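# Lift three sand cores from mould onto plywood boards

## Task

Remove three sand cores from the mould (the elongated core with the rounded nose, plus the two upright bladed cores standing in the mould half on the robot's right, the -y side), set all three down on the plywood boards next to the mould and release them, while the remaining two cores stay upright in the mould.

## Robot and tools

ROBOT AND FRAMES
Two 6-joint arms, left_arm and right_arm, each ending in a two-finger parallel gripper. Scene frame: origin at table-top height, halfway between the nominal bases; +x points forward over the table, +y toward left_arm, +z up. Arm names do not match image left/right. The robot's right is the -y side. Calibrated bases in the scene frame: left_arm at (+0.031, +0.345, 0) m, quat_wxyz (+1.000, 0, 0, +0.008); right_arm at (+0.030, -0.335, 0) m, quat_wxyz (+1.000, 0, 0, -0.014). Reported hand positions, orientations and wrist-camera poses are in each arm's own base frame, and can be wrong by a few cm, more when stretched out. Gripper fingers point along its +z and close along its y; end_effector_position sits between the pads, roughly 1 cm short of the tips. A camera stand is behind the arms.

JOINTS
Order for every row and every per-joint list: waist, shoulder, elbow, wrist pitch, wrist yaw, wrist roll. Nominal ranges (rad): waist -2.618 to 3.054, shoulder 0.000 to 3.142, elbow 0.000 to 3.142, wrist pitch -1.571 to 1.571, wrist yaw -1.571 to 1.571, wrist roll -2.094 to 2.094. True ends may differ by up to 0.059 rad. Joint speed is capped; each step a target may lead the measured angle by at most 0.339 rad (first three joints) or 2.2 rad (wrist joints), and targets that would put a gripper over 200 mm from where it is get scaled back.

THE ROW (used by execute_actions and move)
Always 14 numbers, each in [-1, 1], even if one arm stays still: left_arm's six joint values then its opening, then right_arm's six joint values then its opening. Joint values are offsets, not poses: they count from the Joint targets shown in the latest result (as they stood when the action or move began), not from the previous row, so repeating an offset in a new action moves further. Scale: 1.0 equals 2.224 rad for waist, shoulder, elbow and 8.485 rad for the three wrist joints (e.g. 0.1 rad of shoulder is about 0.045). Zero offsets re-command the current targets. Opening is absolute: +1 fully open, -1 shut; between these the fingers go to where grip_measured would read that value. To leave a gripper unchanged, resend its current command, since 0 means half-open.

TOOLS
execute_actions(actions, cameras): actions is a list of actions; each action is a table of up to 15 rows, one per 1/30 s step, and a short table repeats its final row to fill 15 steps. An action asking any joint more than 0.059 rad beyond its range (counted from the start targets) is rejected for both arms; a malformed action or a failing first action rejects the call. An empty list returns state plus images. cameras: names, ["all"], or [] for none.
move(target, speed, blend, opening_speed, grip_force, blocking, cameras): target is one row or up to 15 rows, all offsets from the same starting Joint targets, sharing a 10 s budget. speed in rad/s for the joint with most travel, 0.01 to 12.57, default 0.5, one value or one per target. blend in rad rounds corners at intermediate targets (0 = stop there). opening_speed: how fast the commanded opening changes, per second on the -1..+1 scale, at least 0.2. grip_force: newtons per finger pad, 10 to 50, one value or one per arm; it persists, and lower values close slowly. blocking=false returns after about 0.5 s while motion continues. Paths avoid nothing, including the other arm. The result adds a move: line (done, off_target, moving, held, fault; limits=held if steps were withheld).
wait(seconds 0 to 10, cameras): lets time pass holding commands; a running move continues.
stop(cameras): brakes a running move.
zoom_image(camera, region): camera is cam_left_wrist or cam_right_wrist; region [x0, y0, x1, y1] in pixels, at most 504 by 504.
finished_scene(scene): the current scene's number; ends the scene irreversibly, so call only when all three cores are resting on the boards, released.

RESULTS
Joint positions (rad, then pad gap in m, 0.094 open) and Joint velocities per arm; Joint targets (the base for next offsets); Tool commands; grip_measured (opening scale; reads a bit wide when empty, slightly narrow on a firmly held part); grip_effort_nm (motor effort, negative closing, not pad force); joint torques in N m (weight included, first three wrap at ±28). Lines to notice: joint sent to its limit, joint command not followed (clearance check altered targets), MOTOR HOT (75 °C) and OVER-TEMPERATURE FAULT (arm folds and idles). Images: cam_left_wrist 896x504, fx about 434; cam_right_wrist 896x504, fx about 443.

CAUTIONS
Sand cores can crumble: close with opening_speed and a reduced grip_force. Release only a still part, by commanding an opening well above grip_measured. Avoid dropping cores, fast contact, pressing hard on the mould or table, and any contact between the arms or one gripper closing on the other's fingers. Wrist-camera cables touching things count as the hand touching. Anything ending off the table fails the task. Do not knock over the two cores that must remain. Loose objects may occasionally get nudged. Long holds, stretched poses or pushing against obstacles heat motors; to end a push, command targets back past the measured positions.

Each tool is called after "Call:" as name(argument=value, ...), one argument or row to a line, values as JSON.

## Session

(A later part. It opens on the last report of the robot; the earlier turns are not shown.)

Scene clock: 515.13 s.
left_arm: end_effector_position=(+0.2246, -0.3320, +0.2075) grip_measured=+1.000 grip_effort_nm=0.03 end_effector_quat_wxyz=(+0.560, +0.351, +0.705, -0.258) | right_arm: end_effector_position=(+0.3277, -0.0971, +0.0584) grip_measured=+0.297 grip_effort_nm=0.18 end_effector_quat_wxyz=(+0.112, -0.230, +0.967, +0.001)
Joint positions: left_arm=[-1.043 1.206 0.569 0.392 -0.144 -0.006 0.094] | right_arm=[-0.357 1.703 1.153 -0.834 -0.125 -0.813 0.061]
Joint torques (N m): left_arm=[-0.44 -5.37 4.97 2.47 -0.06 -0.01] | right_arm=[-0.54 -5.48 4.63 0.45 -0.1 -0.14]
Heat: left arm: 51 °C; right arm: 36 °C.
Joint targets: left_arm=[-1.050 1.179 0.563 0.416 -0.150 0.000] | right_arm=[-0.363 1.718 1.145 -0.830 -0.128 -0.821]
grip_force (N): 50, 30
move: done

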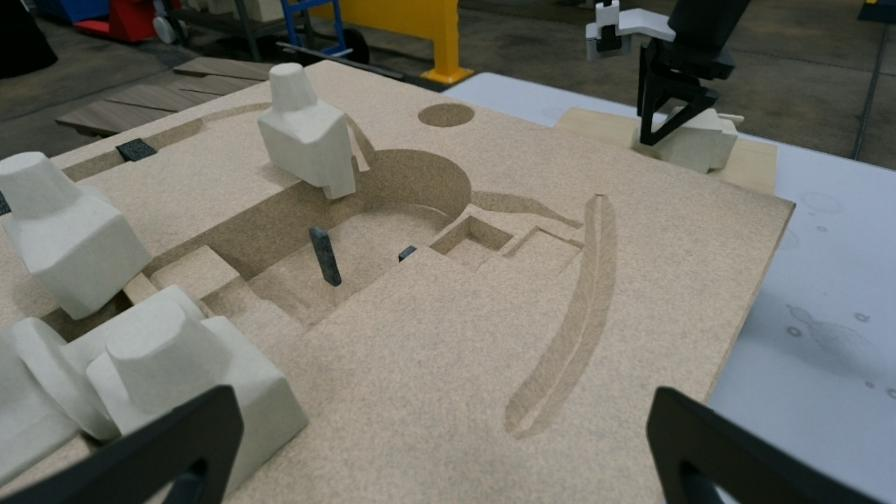

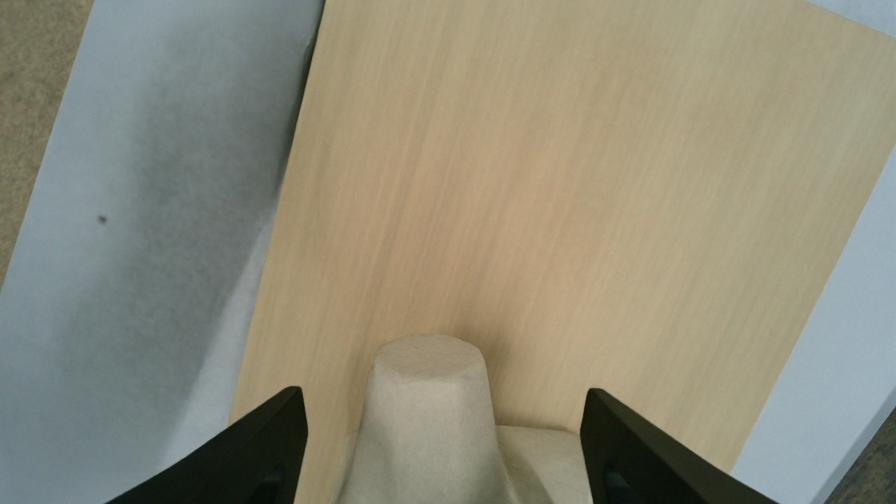

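Call:
move(
  target=[
    [0,0,0,0,0,0,1,0,-0.0405,0.1394,-0.0471,0,0,0.4],
    [0,0,0,0,0,0,1,0.4167,0.0686,0.259,0.0147,0.0634,0.1497,1],
  ],
  speed=[0.3,0.6],
  grip_force=[50,50],
  blend=[0.05,0],
  cameras=["all"],
)

Scene clock: 549.30 s.
left_arm: end_effector_position=(+0.2246, -0.3320, +0.2075) grip_measured=+1.000 grip_effort_nm=0.03 end_effector_quat_wxyz=(+0.560, +0.351, +0.705, -0.258) | right_arm: end_effector_position=(+0.4532, +0.2082, +0.2051) grip_measured=+0.997 grip_effort_nm=0.18 end_effector_quat_wxyz=(+0.374, +0.005, +0.927, -0.006)
Joint positions: left_arm=[-1.043 1.206 0.569 0.392 -0.144 -0.006 0.094] | right_arm=[0.569 1.857 1.689 -0.727 0.396 0.438 0.094]
Joint torques (N m): left_arm=[-0.36 -5.34 5.05 2.47 -0.07 -0.02] | right_arm=[-0.54 -7.54 8.58 1.27 0.27 0.08]
Heat: left arm: 52 °C; right arm: 37 °C.
Joint targets: left_arm=[-1.050 1.179 0.563 0.416 -0.150 0.000] | right_arm=[0.564 1.871 1.721 -0.705 0.410 0.449]
move: done

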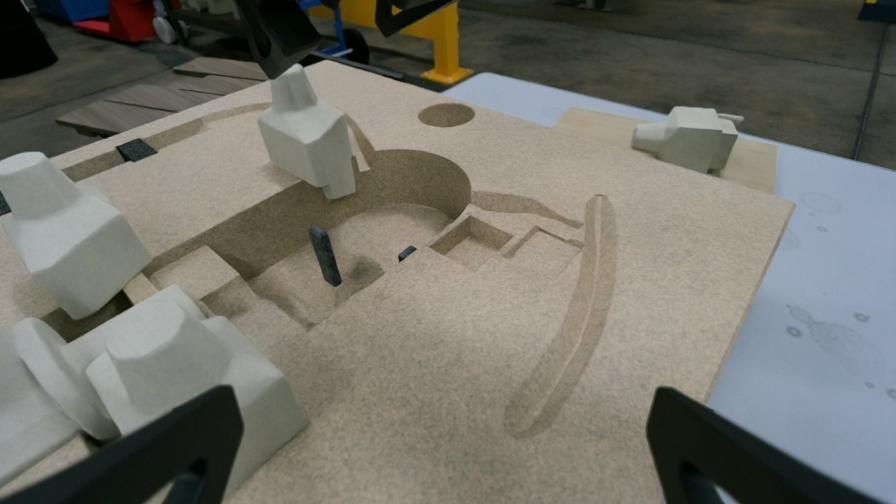

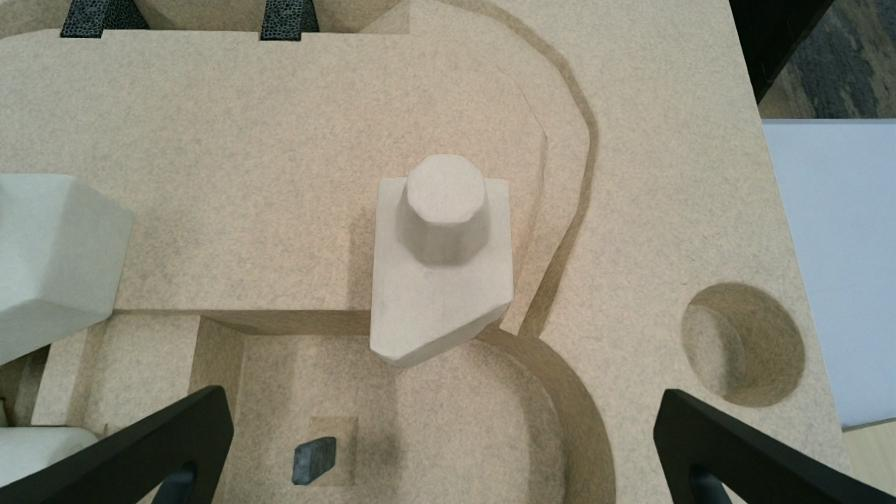

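Call:
move(
  target=[0,0,0,0,0,0,1,-0.0342,0.0899,0.0279,0.0203,-0.0059,-0.0075,1],
  speed=0.25,
  cameras=["all"],
)

Scene clock: 558.47 s.
left_arm: end_effector_position=(+0.2246, -0.3320, +0.2075) grip_measured=+1.000 grip_effort_nm=0.04 end_effector_quat_wxyz=(+0.560, +0.351, +0.705, -0.258) | right_arm: end_effector_position=(+0.5143, +0.2049, +0.1514) grip_measured=+0.997 grip_effort_nm=0.18 end_effector_quat_wxyz=(+0.378, +0.015, +0.926, -0.007)
Joint positions: left_arm=[-1.043 1.206 0.569 0.392 -0.144 -0.006 0.094] | right_arm=[0.492 2.06 1.749 -0.557 0.359 0.391 0.094]
Joint torques (N m): left_arm=[-0.46 -5.31 5.15 2.48 -0.05 -0.01] | right_arm=[-0.32 -9.32 8.79 1.32 0.13 -0.09]
Heat: left arm: 52 °C; right arm: 37 °C.
Joint targets: left_arm=[-1.050 1.179 0.563 0.416 -0.150 0.000] | right_arm=[0.488 2.071 1.783 -0.532 0.360 0.385]
move: done

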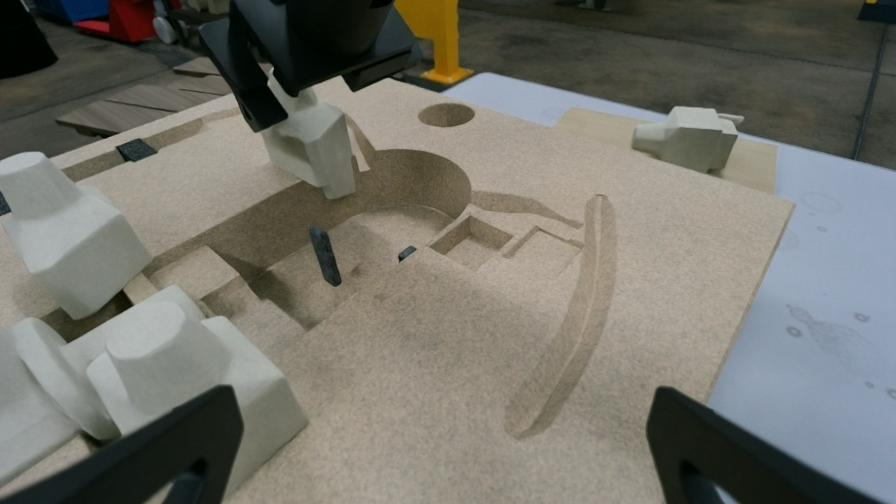

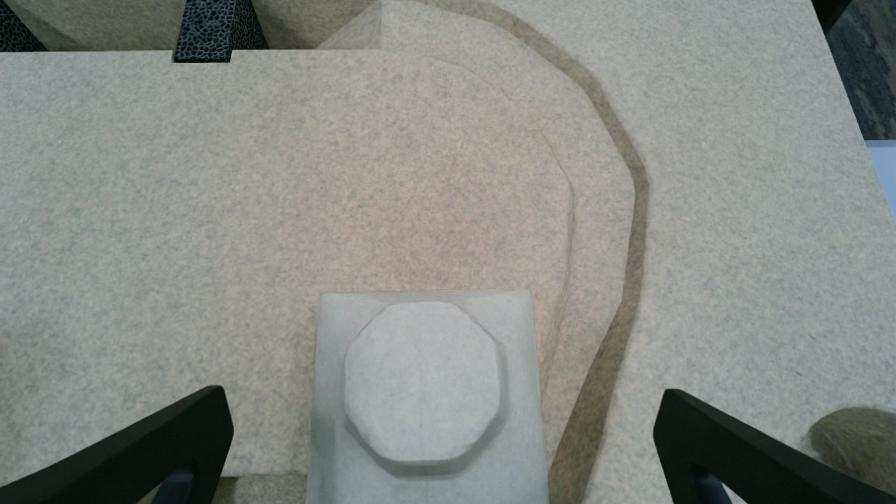

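Call:
move(
  target=[0,0,0,0,0,0,1,-0.0018,0.0171,0.0252,-0.006,0,0,1],
  speed=0.2,
  cameras=["cam_right_wrist"],
)

Scene clock: 568.50 s.
left_arm: end_effector_position=(+0.2246, -0.3320, +0.2075) grip_measured=+1.000 grip_effort_nm=0.03 end_effector_quat_wxyz=(+0.560, +0.351, +0.705, -0.258) | right_arm: end_effector_position=(+0.5224, +0.2093, +0.1544) grip_measured=+0.997 grip_effort_nm=0.18 end_effector_quat_wxyz=(+0.381, +0.015, +0.925, -0.005)
Joint positions: left_arm=[-1.043 1.206 0.569 0.392 -0.144 -0.006 0.094] | right_arm=[0.492 2.092 1.805 -0.574 0.358 0.39 0.094]
Joint torques (N m): left_arm=[-0.43 -5.33 5.03 2.46 -0.07 0.03] | right_arm=[-0.7 -9.14 8.75 1 0.13 -0.1]
Heat: left arm: 52 °C; right arm: 38 °C.
Joint targets: left_arm=[-1.050 1.179 0.563 0.416 -0.150 0.000] | right_arm=[0.484 2.109 1.839 -0.583 0.360 0.385]
move: done
Images, in order (width x height): cam_right_wrist 896x504.

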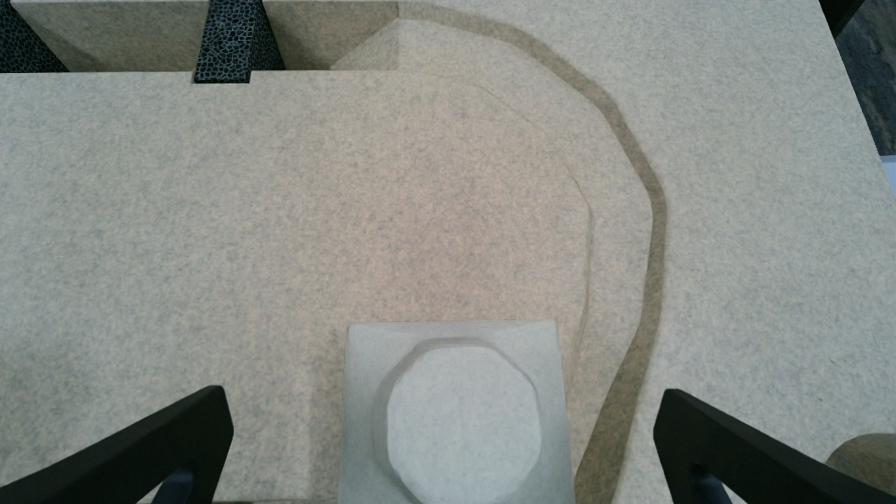

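Call:
move(
  target=[0,0,0,0,0,0,1,-0.002,0,0,0,0,0,-0.9],
  opening_speed=0.5,
  cameras=["cam_right_wrist"],
)

Scene clock: 575.27 s.
left_arm: end_effector_position=(+0.2246, -0.3320, +0.2075) grip_measured=+1.000 grip_effort_nm=0.03 end_effector_quat_wxyz=(+0.560, +0.351, +0.705, -0.258) | right_arm: end_effector_position=(+0.5234, +0.2068, +0.1551) grip_measured=-0.261 grip_effort_nm=-1.00 end_effector_quat_wxyz=(+0.380, +0.017, +0.925, -0.005)
Joint positions: left_arm=[-1.043 1.206 0.569 0.392 -0.144 -0.006 0.094] | right_arm=[0.486 2.092 1.809 -0.578 0.356 0.389 0.035]
Joint torques (N m): left_arm=[-0.47 -5.35 5.07 2.47 -0.07 -0.01] | right_arm=[-0.59 -9.11 8.51 1.05 0.16 -0.09]
Heat: left arm: 52 °C; right arm: 38 °C.
Joint targets: left_arm=[-1.050 1.179 0.563 0.416 -0.150 0.000] | right_arm=[0.479 2.109 1.839 -0.583 0.360 0.385]
move: done
Images, in order (width x height): cam_right_wrist 896x504.

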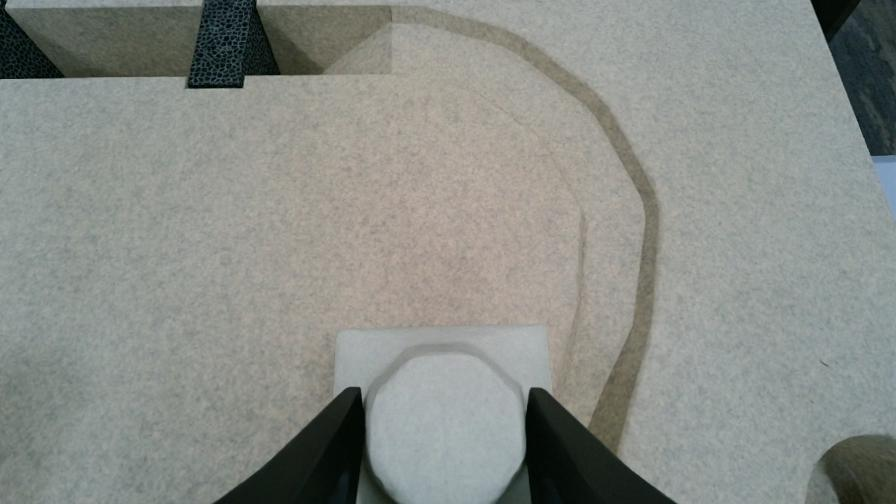

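Call:
move(
  target=[
    [0,0,0,0,0,0,1,0,-0.0018,0.06,-0.0101,0,0,-0.9],
    [0,0,0,0,0,0,1,0,0.0067,0.1259,-0.0252,0,0,-0.9],
  ],
  speed=0.15,
  blend=[0.03,0],
  cameras=["all"],
)

Call:
zoom_image(
  camera="cam_left_wrist",
  region=[200, 0, 500, 220],
)

Scene clock: 601.13 s.
left_arm: end_effector_position=(+0.2246, -0.3320, +0.2075) grip_measured=+1.000 grip_effort_nm=0.04 end_effector_quat_wxyz=(+0.560, +0.351, +0.705, -0.258) | right_arm: end_effector_position=(+0.5215, +0.2079, +0.2054) grip_measured=-0.264 grip_effort_nm=-1.00 end_effector_quat_wxyz=(+0.369, +0.013, +0.929, -0.005)
Joint positions: left_arm=[-1.043 1.206 0.569 0.392 -0.144 -0.006 0.094] | right_arm=[0.486 2.121 2.07 -0.832 0.344 0.389 0.035]
Joint torques (N m): left_arm=[-0.4 -5.39 5.12 2.45 -0.08 0.01] | right_arm=[-0.59 -10.33 9.87 1.38 0.27 -0.1]
Heat: left arm: 52 °C; right arm: 41 °C.
Joint targets: left_arm=[-1.050 1.179 0.563 0.416 -0.150 0.000] | right_arm=[0.479 2.124 2.119 -0.797 0.359 0.385]
move: off_target (right_arm); right_arm: the elbow is farthest, 0.049 rad from its target

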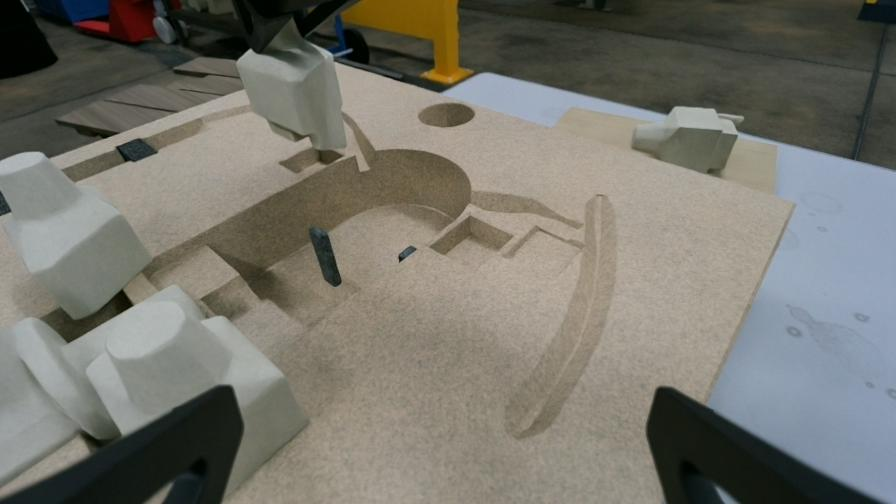

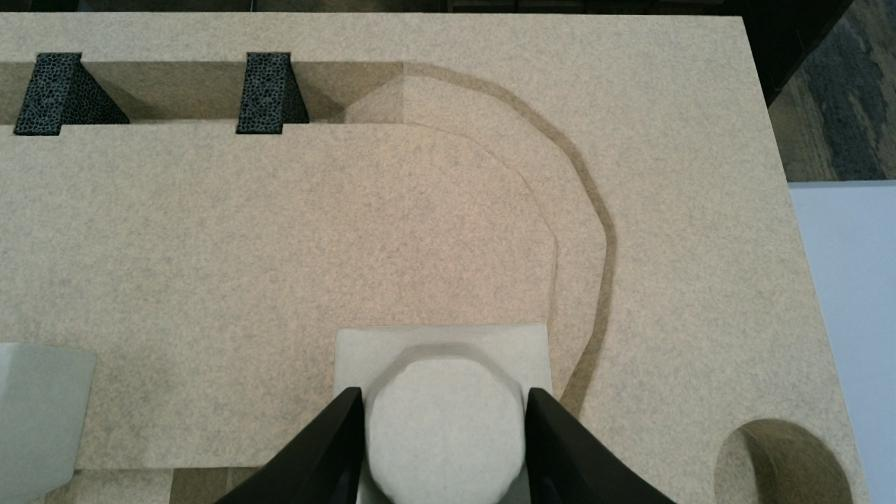

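Scaled by 1.680.

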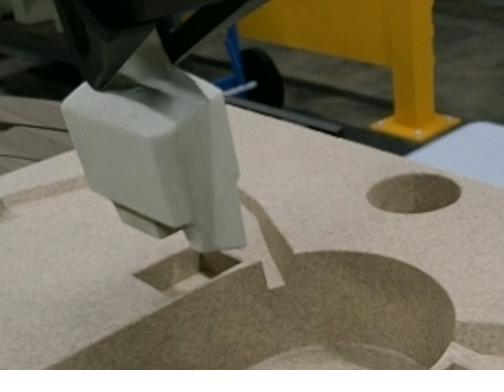

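Call:
move(
  target=[0,0,0,0,0,0,1,-0.3548,-0.3543,-0.3683,0.0146,-0.0423,-0.0454,-0.9],
  speed=0.4,
  cameras=["all"],
)

Scene clock: 606.20 s.
left_arm: end_effector_position=(+0.2246, -0.3320, +0.2075) grip_measured=+1.000 grip_effort_nm=0.03 end_effector_quat_wxyz=(+0.560, +0.351, +0.705, -0.258) | right_arm: end_effector_position=(+0.3687, -0.1174, +0.2336) grip_measured=-0.264 grip_effort_nm=-1.00 end_effector_quat_wxyz=(+0.359, +0.147, +0.920, -0.058)
Joint positions: left_arm=[-1.043 1.206 0.569 0.392 -0.144 -0.006 0.094] | right_arm=[-0.308 1.374 1.296 -0.749 0.007 0.007 0.035]
Joint torques (N m): left_arm=[-0.38 -5.39 4.98 2.48 -0.05 0] | right_arm=[-0.18 -7.84 6.37 1.88 -0.06 -0.11]
Heat: left arm: 52 °C; right arm: 40 °C.
Joint targets: left_arm=[-1.050 1.179 0.563 0.416 -0.150 0.000] | right_arm=[-0.310 1.336 1.300 -0.673 0.001 0.000]
move: off_target (right_arm); right_arm: the wrist pitch is farthest, 0.075 rad from its target

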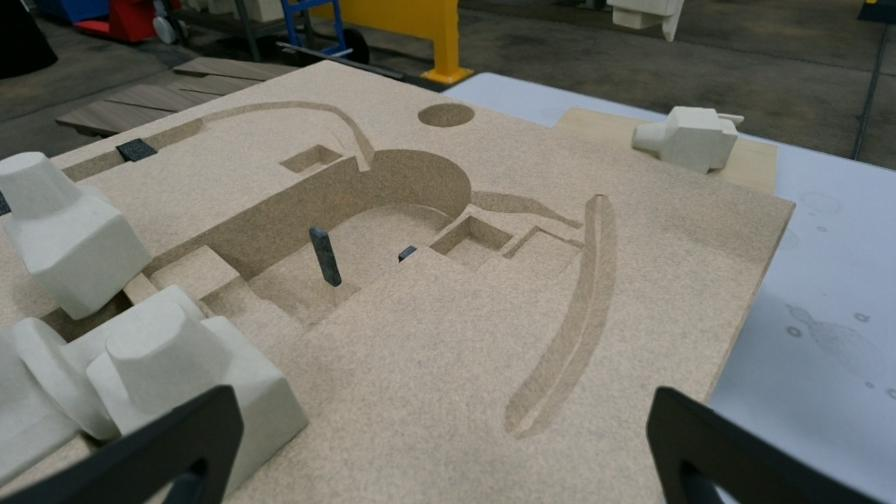

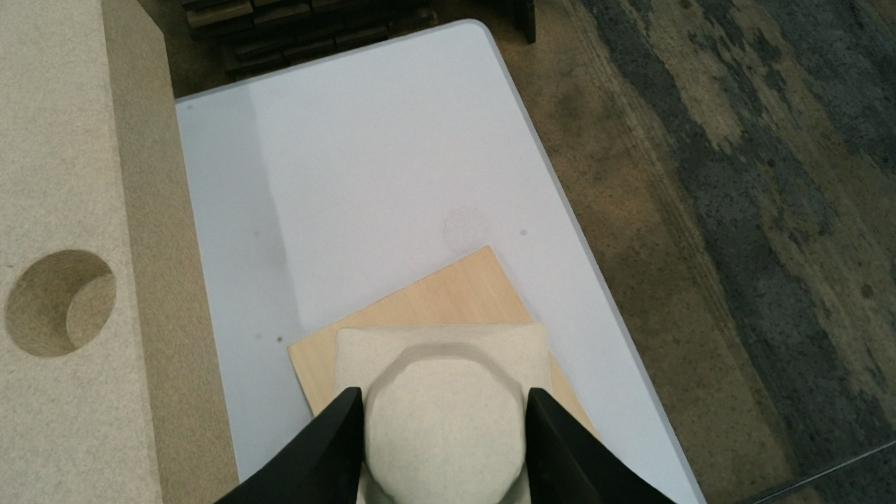

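Call:
move(
  target=[0,0,0,0,0,0,1,0.0022,0.317,0.2882,-0.0786,0,0,-0.9],
  speed=0.3,
  cameras=["all"],
)

Call:
zoom_image(
  camera="cam_left_wrist",
  region=[560, 0, 800, 200],
)

Scene clock: 634.37 s.
left_arm: end_effector_position=(+0.2246, -0.3320, +0.2075) grip_measured=+1.000 grip_effort_nm=0.03 end_effector_quat_wxyz=(+0.560, +0.351, +0.705, -0.258) | right_arm: end_effector_position=(+0.3972, -0.1263, +0.1296) grip_measured=-0.265 grip_effort_nm=-1.00 end_effector_quat_wxyz=(+0.052, +0.157, +0.986, -0.011)
Joint positions: left_arm=[-1.043 1.206 0.569 0.392 -0.144 -0.006 0.094] | right_arm=[-0.308 2.041 1.899 -1.323 0.006 0.007 0.035]
Joint torques (N m): left_arm=[-0.4 -5.41 5.03 2.49 -0.08 0] | right_arm=[0.21 -9.29 8.58 0.12 -0.06 -0.12]
Heat: left arm: 53 °C; right arm: 41 °C.
Joint targets: left_arm=[-1.050 1.179 0.563 0.416 -0.150 0.000] | right_arm=[-0.305 2.041 1.940 -1.340 0.001 0.000]
move: off_target (right_arm); right_arm: the elbow is farthest, 0.042 rad from its target

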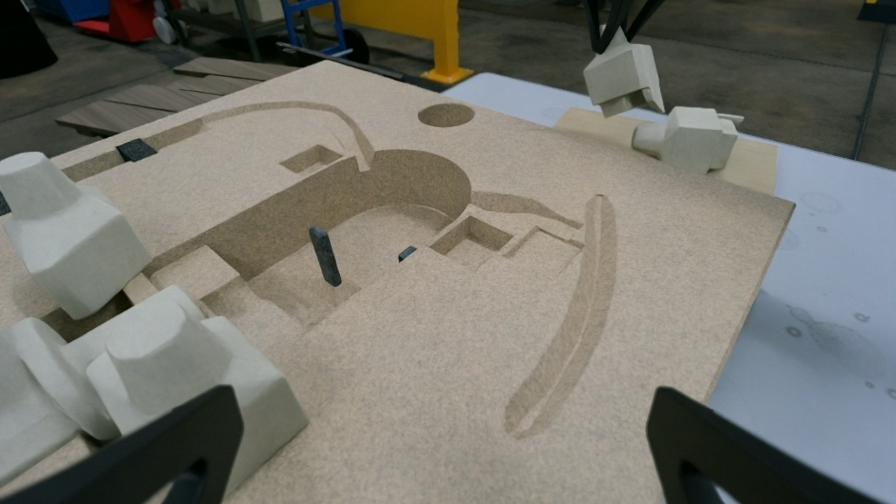

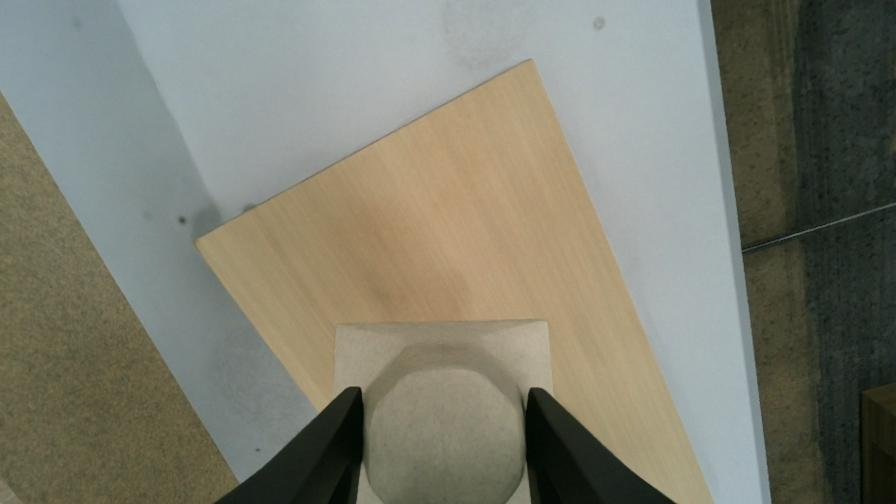

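Scaled by 2.100.

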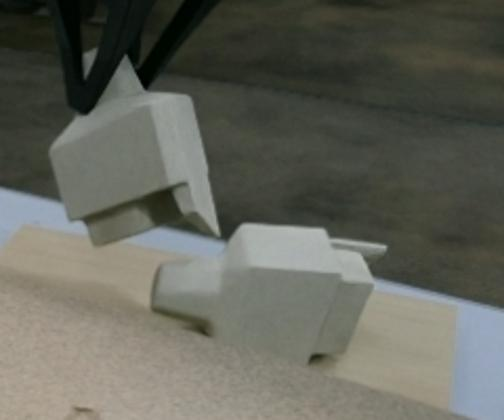

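Call:
move(
  target=[0,0,0,0,0,0,1,0,0.1311,0.2125,-0.0253,0,0,-0.9],
  speed=0.25,
  cameras=["all"],
)

Call:
zoom_image(
  camera="cam_left_wrist",
  region=[560, 0, 800, 200],
)

Scene clock: 650.27 s.
left_arm: end_effector_position=(+0.2246, -0.3320, +0.2075) grip_measured=+1.000 grip_effort_nm=0.03 end_effector_quat_wxyz=(+0.560, +0.351, +0.705, -0.258) | right_arm: end_effector_position=(+0.4416, -0.1404, +0.1320) grip_measured=-0.265 grip_effort_nm=-1.00 end_effector_quat_wxyz=(+0.040, +0.157, +0.987, -0.009)
Joint positions: left_arm=[-1.043 1.206 0.569 0.392 -0.144 -0.006 0.094] | right_arm=[-0.308 2.327 2.373 -1.536 0.006 0.007 0.035]
Joint torques (N m): left_arm=[-0.49 -5.35 5 2.5 -0.08 0.01] | right_arm=[0.24 -10.52 8.24 0.06 -0.06 -0.12]
Heat: left arm: 53 °C; right arm: 40 °C.
Joint targets: left_arm=[-1.050 1.179 0.563 0.416 -0.150 0.000] | right_arm=[-0.305 2.333 2.413 -1.555 0.001 0.000]
move: off_target (right_arm); right_arm: the elbow is farthest, 0.039 rad from its target

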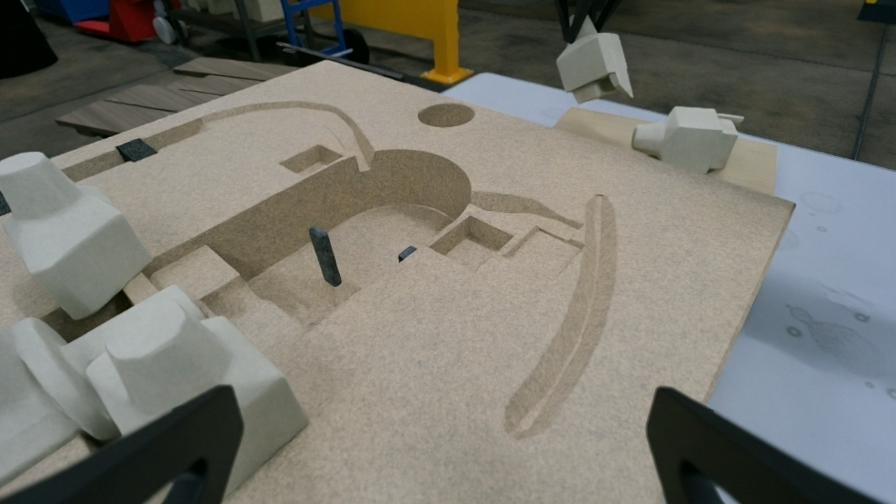

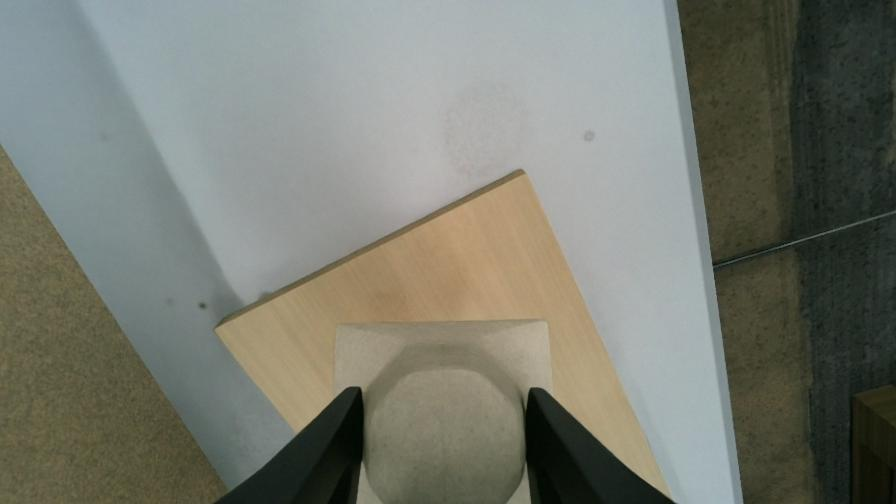

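Scaled by 2.100.

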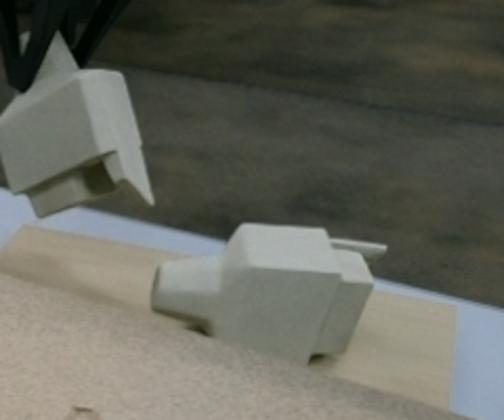

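Call:
move(
  target=[0,0,0,0,0,0,1,0,-0.0238,-0.0859,0.0183,0,0,-0.9],
  speed=0.15,
  cameras=["all"],
)

Call:
zoom_image(
  camera="cam_left_wrist",
  region=[520, 40, 760, 240],
)

Scene clock: 655.77 s.
left_arm: end_effector_position=(+0.2246, -0.3320, +0.2075) grip_measured=+1.000 grip_effort_nm=0.03 end_effector_quat_wxyz=(+0.560, +0.351, +0.705, -0.258) | right_arm: end_effector_position=(+0.4422, -0.1406, +0.0946) grip_measured=-0.265 grip_effort_nm=-1.00 end_effector_quat_wxyz=(+0.025, +0.157, +0.987, -0.007)
Joint positions: left_arm=[-1.043 1.206 0.569 0.392 -0.144 -0.006 0.094] | right_arm=[-0.308 2.327 2.223 -1.415 0.006 0.007 0.035]
Joint torques (N m): left_arm=[-0.4 -5.33 5.04 2.47 -0.08 0.01] | right_arm=[0.21 -14.98 5.12 0.32 -0.05 -0.12]
Heat: left arm: 53 °C; right arm: 39 °C.
Joint targets: left_arm=[-1.050 1.179 0.563 0.416 -0.150 0.000] | right_arm=[-0.305 2.280 2.222 -1.400 0.001 0.000]
move: off_target (right_arm); right_arm: the shoulder is farthest, 0.047 rad from its target

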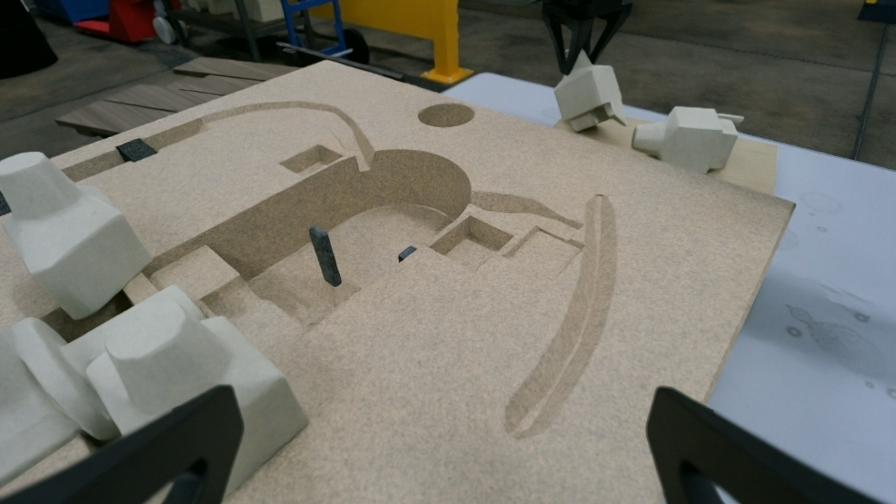

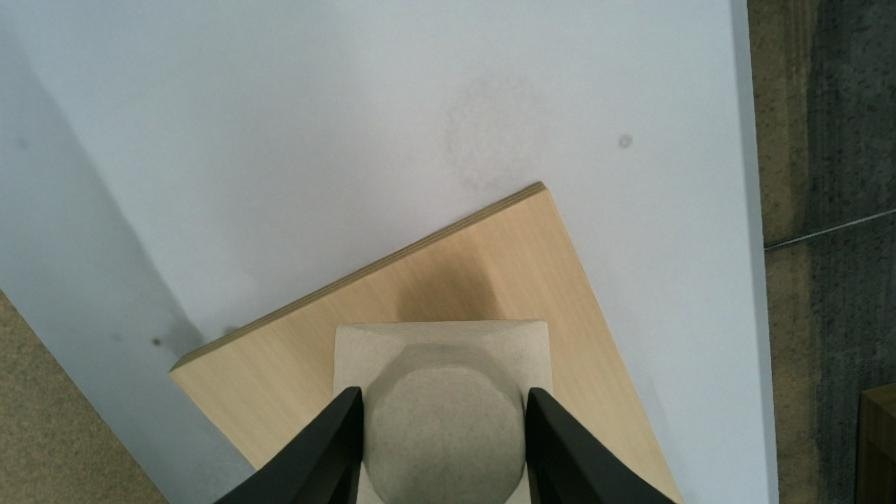

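Scaled by 2.100.

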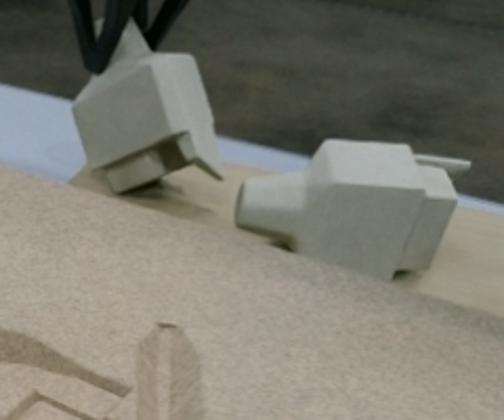

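Call:
move(
  target=[0,0,0,0,0,0,1,0,0.018,-0.0189,0.0065,0,0,-0.9],
  speed=0.1,
  cameras=["cam_left_wrist"],
)

Call:
zoom_image(
  camera="cam_left_wrist",
  region=[520, 40, 760, 240],
)

Scene clock: 671.60 s.
left_arm: end_effector_position=(+0.2246, -0.3320, +0.2075) grip_measured=+1.000 grip_effort_nm=0.03 end_effector_quat_wxyz=(+0.560, +0.351, +0.705, -0.258) | right_arm: end_effector_position=(+0.4517, -0.1436, +0.0885) grip_measured=-0.266 grip_effort_nm=-1.00 end_effector_quat_wxyz=(+0.043, +0.157, +0.987, -0.010)
Joint positions: left_arm=[-1.043 1.206 0.569 0.392 -0.144 -0.006 0.094] | right_arm=[-0.308 2.327 2.197 -1.351 0.006 0.007 0.034]
Joint torques (N m): left_arm=[-0.46 -5.35 5.04 2.49 -0.07 0.01] | right_arm=[0.21 -11.71 4.03 0.32 -0.06 -0.11]
Heat: left arm: 53 °C; right arm: 38 °C.
Joint targets: left_arm=[-1.050 1.179 0.563 0.416 -0.150 0.000] | right_arm=[-0.305 2.320 2.180 -1.345 0.001 0.000]
move: done
Images, in order (width x height): cam_left_wrist 896x504.

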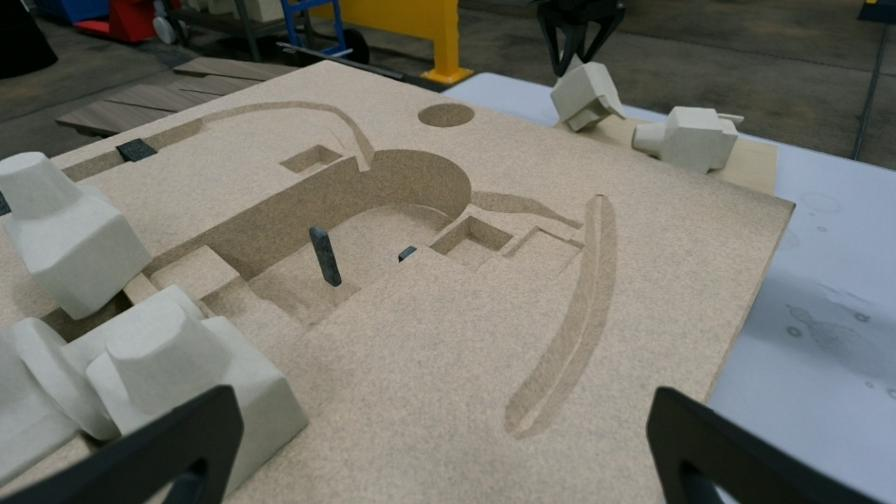

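Scaled by 2.100.

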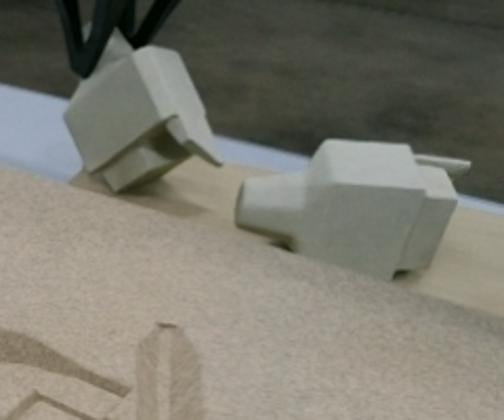

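Call:
move(
  target=[0,0,0,0,0,0,1,0,0.0112,-0.0135,0.0006,0,0,-0.9],
  speed=0.1,
  cameras=["cam_left_wrist"],
)

Call:
zoom_image(
  camera="cam_left_wrist",
  region=[520, 40, 760, 240],
)

Scene clock: 676.57 s.
left_arm: end_effector_position=(+0.2246, -0.3320, +0.2075) grip_measured=+1.000 grip_effort_nm=0.03 end_effector_quat_wxyz=(+0.560, +0.351, +0.705, -0.258) | right_arm: end_effector_position=(+0.4573, -0.1454, +0.0839) grip_measured=-0.270 grip_effort_nm=-1.00 end_effector_quat_wxyz=(+0.054, +0.156, +0.986, -0.011)
Joint positions: left_arm=[-1.043 1.206 0.569 0.392 -0.144 -0.006 0.094] | right_arm=[-0.308 2.327 2.176 -1.309 0.006 0.006 0.034]
Joint torques (N m): left_arm=[-0.46 -5.33 5.04 2.46 -0.08 0.01] | right_arm=[0.21 -9.87 3.38 0.02 -0.05 -0.11]
Heat: left arm: 53 °C; right arm: 38 °C.
Joint targets: left_arm=[-1.050 1.179 0.563 0.416 -0.150 0.000] | right_arm=[-0.305 2.345 2.150 -1.339 0.001 0.000]
move: done
Images, in order (width x height): cam_left_wrist 896x504.

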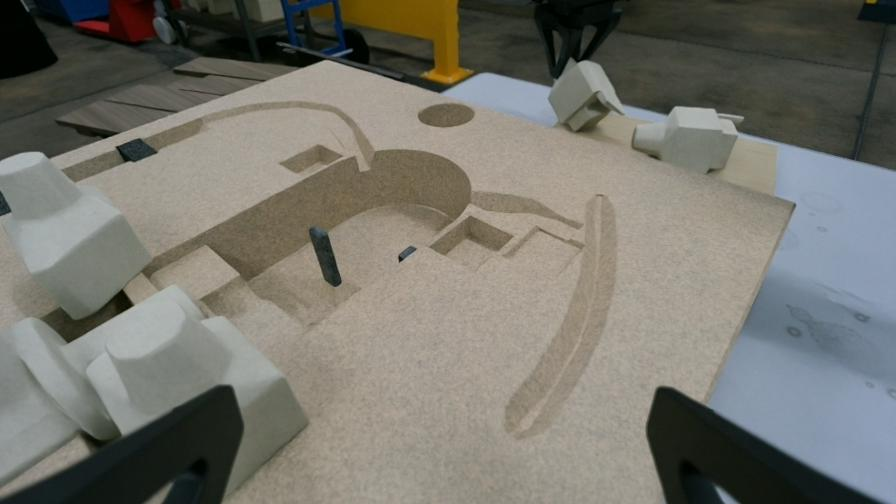

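Scaled by 2.100.

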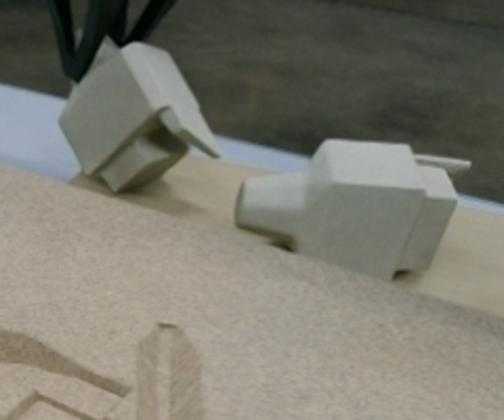

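Call:
move(
  target=[0,0,0,0,0,0,1,0,0.0135,-0.018,-0.0048,0,0,-0.9],
  speed=0.1,
  cameras=["cam_left_wrist"],
)

Call:
zoom_image(
  camera="cam_left_wrist",
  region=[520, 40, 760, 240],
)

Scene clock: 680.70 s.
left_arm: end_effector_position=(+0.2246, -0.3320, +0.2075) grip_measured=+1.000 grip_effort_nm=0.04 end_effector_quat_wxyz=(+0.560, +0.351, +0.705, -0.258) | right_arm: end_effector_position=(+0.4478, -0.1424, +0.0705) grip_measured=-0.275 grip_effort_nm=-1.00 end_effector_quat_wxyz=(+0.030, +0.155, +0.987, -0.008)
Joint positions: left_arm=[-1.043 1.206 0.569 0.392 -0.144 -0.006 0.094] | right_arm=[-0.308 2.334 2.138 -1.312 0.006 0.003 0.034]
Joint torques (N m): left_arm=[-0.38 -5.31 5.05 2.46 -0.08 0.01] | right_arm=[0.23 -8.03 3.21 -0.41 -0.05 -0.08]
Heat: left arm: 53 °C; right arm: 38 °C.
Joint targets: left_arm=[-1.050 1.179 0.563 0.416 -0.150 0.000] | right_arm=[-0.305 2.374 2.110 -1.380 0.001 0.000]
move: off_target (right_arm); right_arm: the wrist pitch is farthest, 0.067 rad from its target
Images, in order (width x height): cam_left_wrist 896x504.

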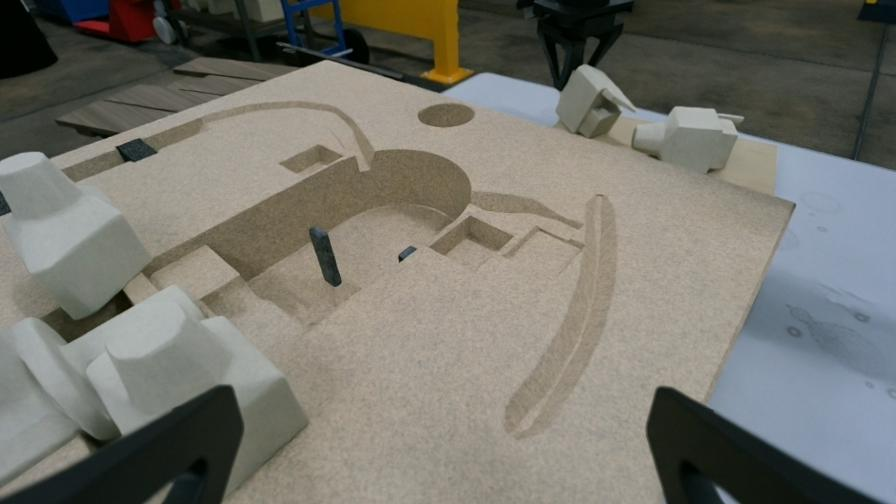

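Scaled by 2.100.

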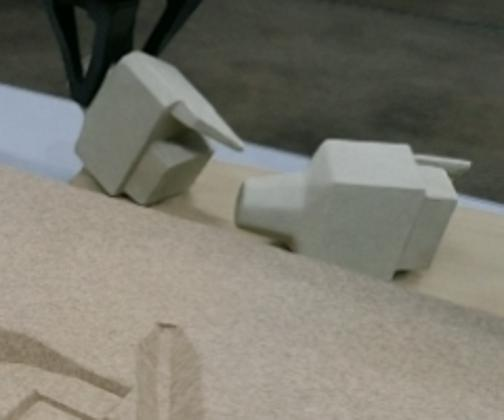

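Call:
move(
  target=[0,0,0,0,0,0,1,0,0.009,-0.0157,0.0006,0,0,-0.9],
  speed=0.1,
  cameras=["cam_left_wrist"],
)

Call:
zoom_image(
  camera="cam_left_wrist",
  region=[520, 40, 760, 240],
)

Scene clock: 684.53 s.
left_arm: end_effector_position=(+0.2246, -0.3320, +0.2075) grip_measured=+1.000 grip_effort_nm=0.03 end_effector_quat_wxyz=(+0.560, +0.351, +0.705, -0.258) | right_arm: end_effector_position=(+0.4440, -0.1413, +0.0655) grip_measured=-0.275 grip_effort_nm=-1.00 end_effector_quat_wxyz=(+0.021, +0.155, +0.988, -0.007)
Joint positions: left_arm=[-1.043 1.206 0.569 0.392 -0.144 -0.006 0.094] | right_arm=[-0.308 2.336 2.123 -1.313 0.007 0.003 0.034]
Joint torques (N m): left_arm=[-0.44 -5.34 5.01 2.47 -0.09 -0.03] | right_arm=[0.23 -6.63 1.69 -0.37 -0.07 -0.07]
Heat: left arm: 53 °C; right arm: 38 °C.
Joint targets: left_arm=[-1.050 1.179 0.563 0.416 -0.150 0.000] | right_arm=[-0.305 2.395 2.075 -1.375 0.001 0.000]
move: off_target (right_arm); right_arm: the wrist pitch is farthest, 0.062 rad from its target
Images, in order (width x height): cam_left_wrist 896x504.

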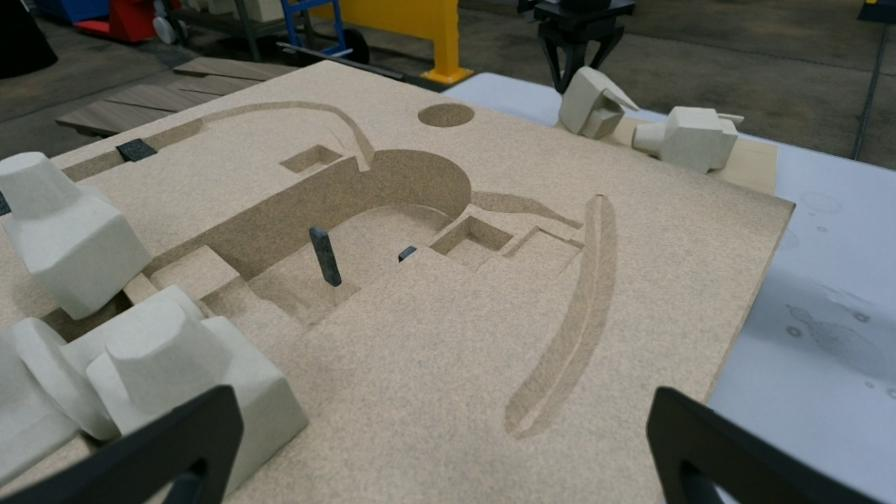

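Scaled by 2.100.

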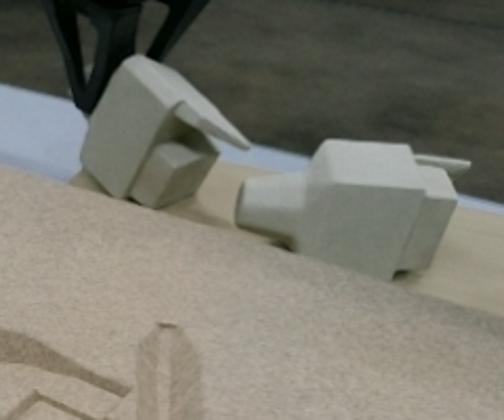

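Call:
move(
  target=[0,0,0,0,0,0,1,0,0.0045,-0.0157,0,0,0,-0.9],
  speed=0.1,
  cameras=["cam_left_wrist"],
)

Call:
zoom_image(
  camera="cam_left_wrist",
  region=[520, 40, 760, 240],
)

Scene clock: 688.17 s.
left_arm: end_effector_position=(+0.2246, -0.3320, +0.2075) grip_measured=+1.000 grip_effort_nm=0.04 end_effector_quat_wxyz=(+0.560, +0.351, +0.705, -0.258) | right_arm: end_effector_position=(+0.4468, -0.1422, +0.0611) grip_measured=-0.278 grip_effort_nm=-1.00 end_effector_quat_wxyz=(+0.027, +0.155, +0.988, -0.008)
Joint positions: left_arm=[-1.043 1.206 0.569 0.392 -0.144 -0.006 0.094] | right_arm=[-0.308 2.336 2.104 -1.283 0.007 0.003 0.034]
Joint torques (N m): left_arm=[-0.54 -5.35 5.03 2.48 -0.07 -0.01] | right_arm=[0.21 -5.89 0.5 -0.62 -0.06 -0.07]
Heat: left arm: 53 °C; right arm: 39 °C.
Joint targets: left_arm=[-1.050 1.179 0.563 0.416 -0.150 0.000] | right_arm=[-0.305 2.405 2.040 -1.375 0.001 0.000]
move: off_target (right_arm); right_arm: the wrist pitch is farthest, 0.092 rad from its target
Images, in order (width x height): cam_left_wrist 896x504.

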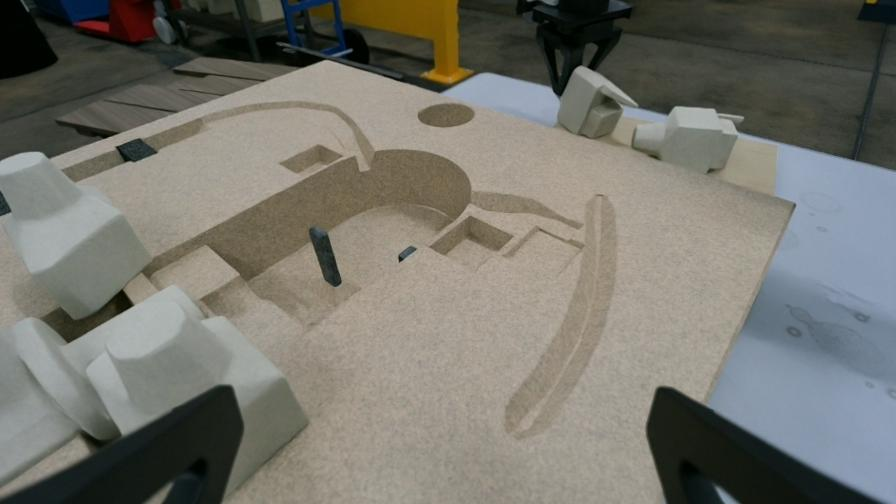

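Scaled by 2.100.

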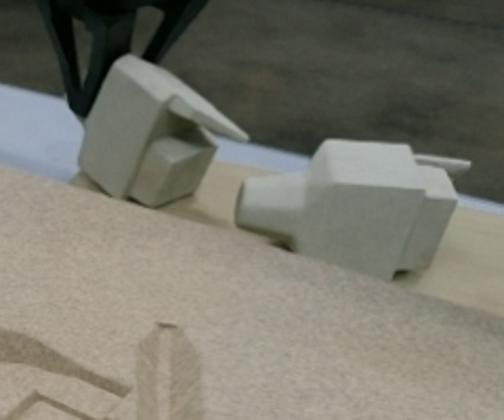

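Call:
move(
  target=[0,0,0,0,0,0,1,0,0,0,0,0,0,-0.4],
  grip_force=[50, 15],
  cameras=["cam_left_wrist"],
)

Call:
zoom_image(
  camera="cam_left_wrist",
  region=[520, 40, 760, 240],
)

Scene clock: 692.70 s.
left_arm: end_effector_position=(+0.2246, -0.3320, +0.2075) grip_measured=+1.000 grip_effort_nm=0.04 end_effector_quat_wxyz=(+0.560, +0.351, +0.705, -0.258) | right_arm: end_effector_position=(+0.4476, -0.1425, +0.0602) grip_measured=-0.267 grip_effort_nm=-0.37 end_effector_quat_wxyz=(+0.029, +0.155, +0.987, -0.008)
Joint positions: left_arm=[-1.043 1.206 0.569 0.392 -0.144 -0.006 0.094] | right_arm=[-0.308 2.336 2.101 -1.276 0.007 0.003 0.034]
Joint torques (N m): left_arm=[-0.44 -5.38 4.97 2.45 -0.05 0.01] | right_arm=[0.23 -5.89 0.79 -0.69 -0.06 -0.08]
Heat: left arm: 53 °C; right arm: 39 °C.
Joint targets: left_arm=[-1.050 1.179 0.563 0.416 -0.150 0.000] | right_arm=[-0.305 2.405 2.040 -1.375 0.001 0.000]
grip_force (N): 50, 15
move: off_target (right_arm); right_arm: the wrist pitch is farthest, 0.099 rad from its target
Images, in order (width x height): cam_left_wrist 896x504.

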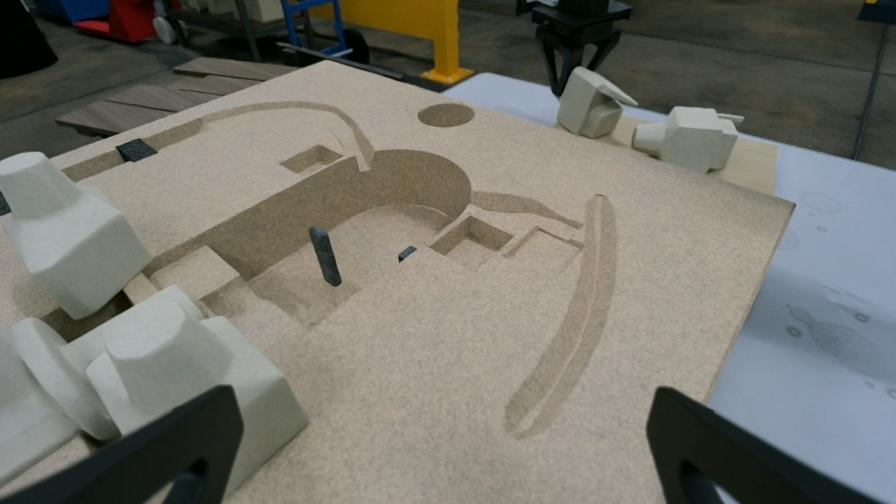

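Scaled by 2.100.

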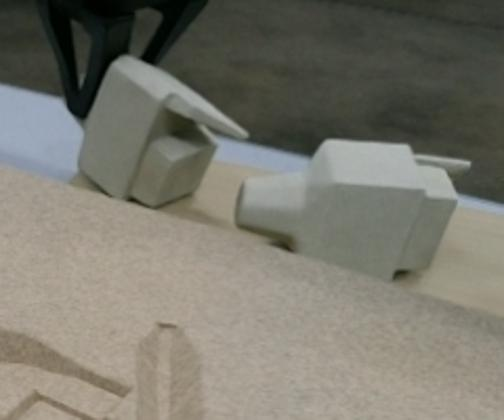

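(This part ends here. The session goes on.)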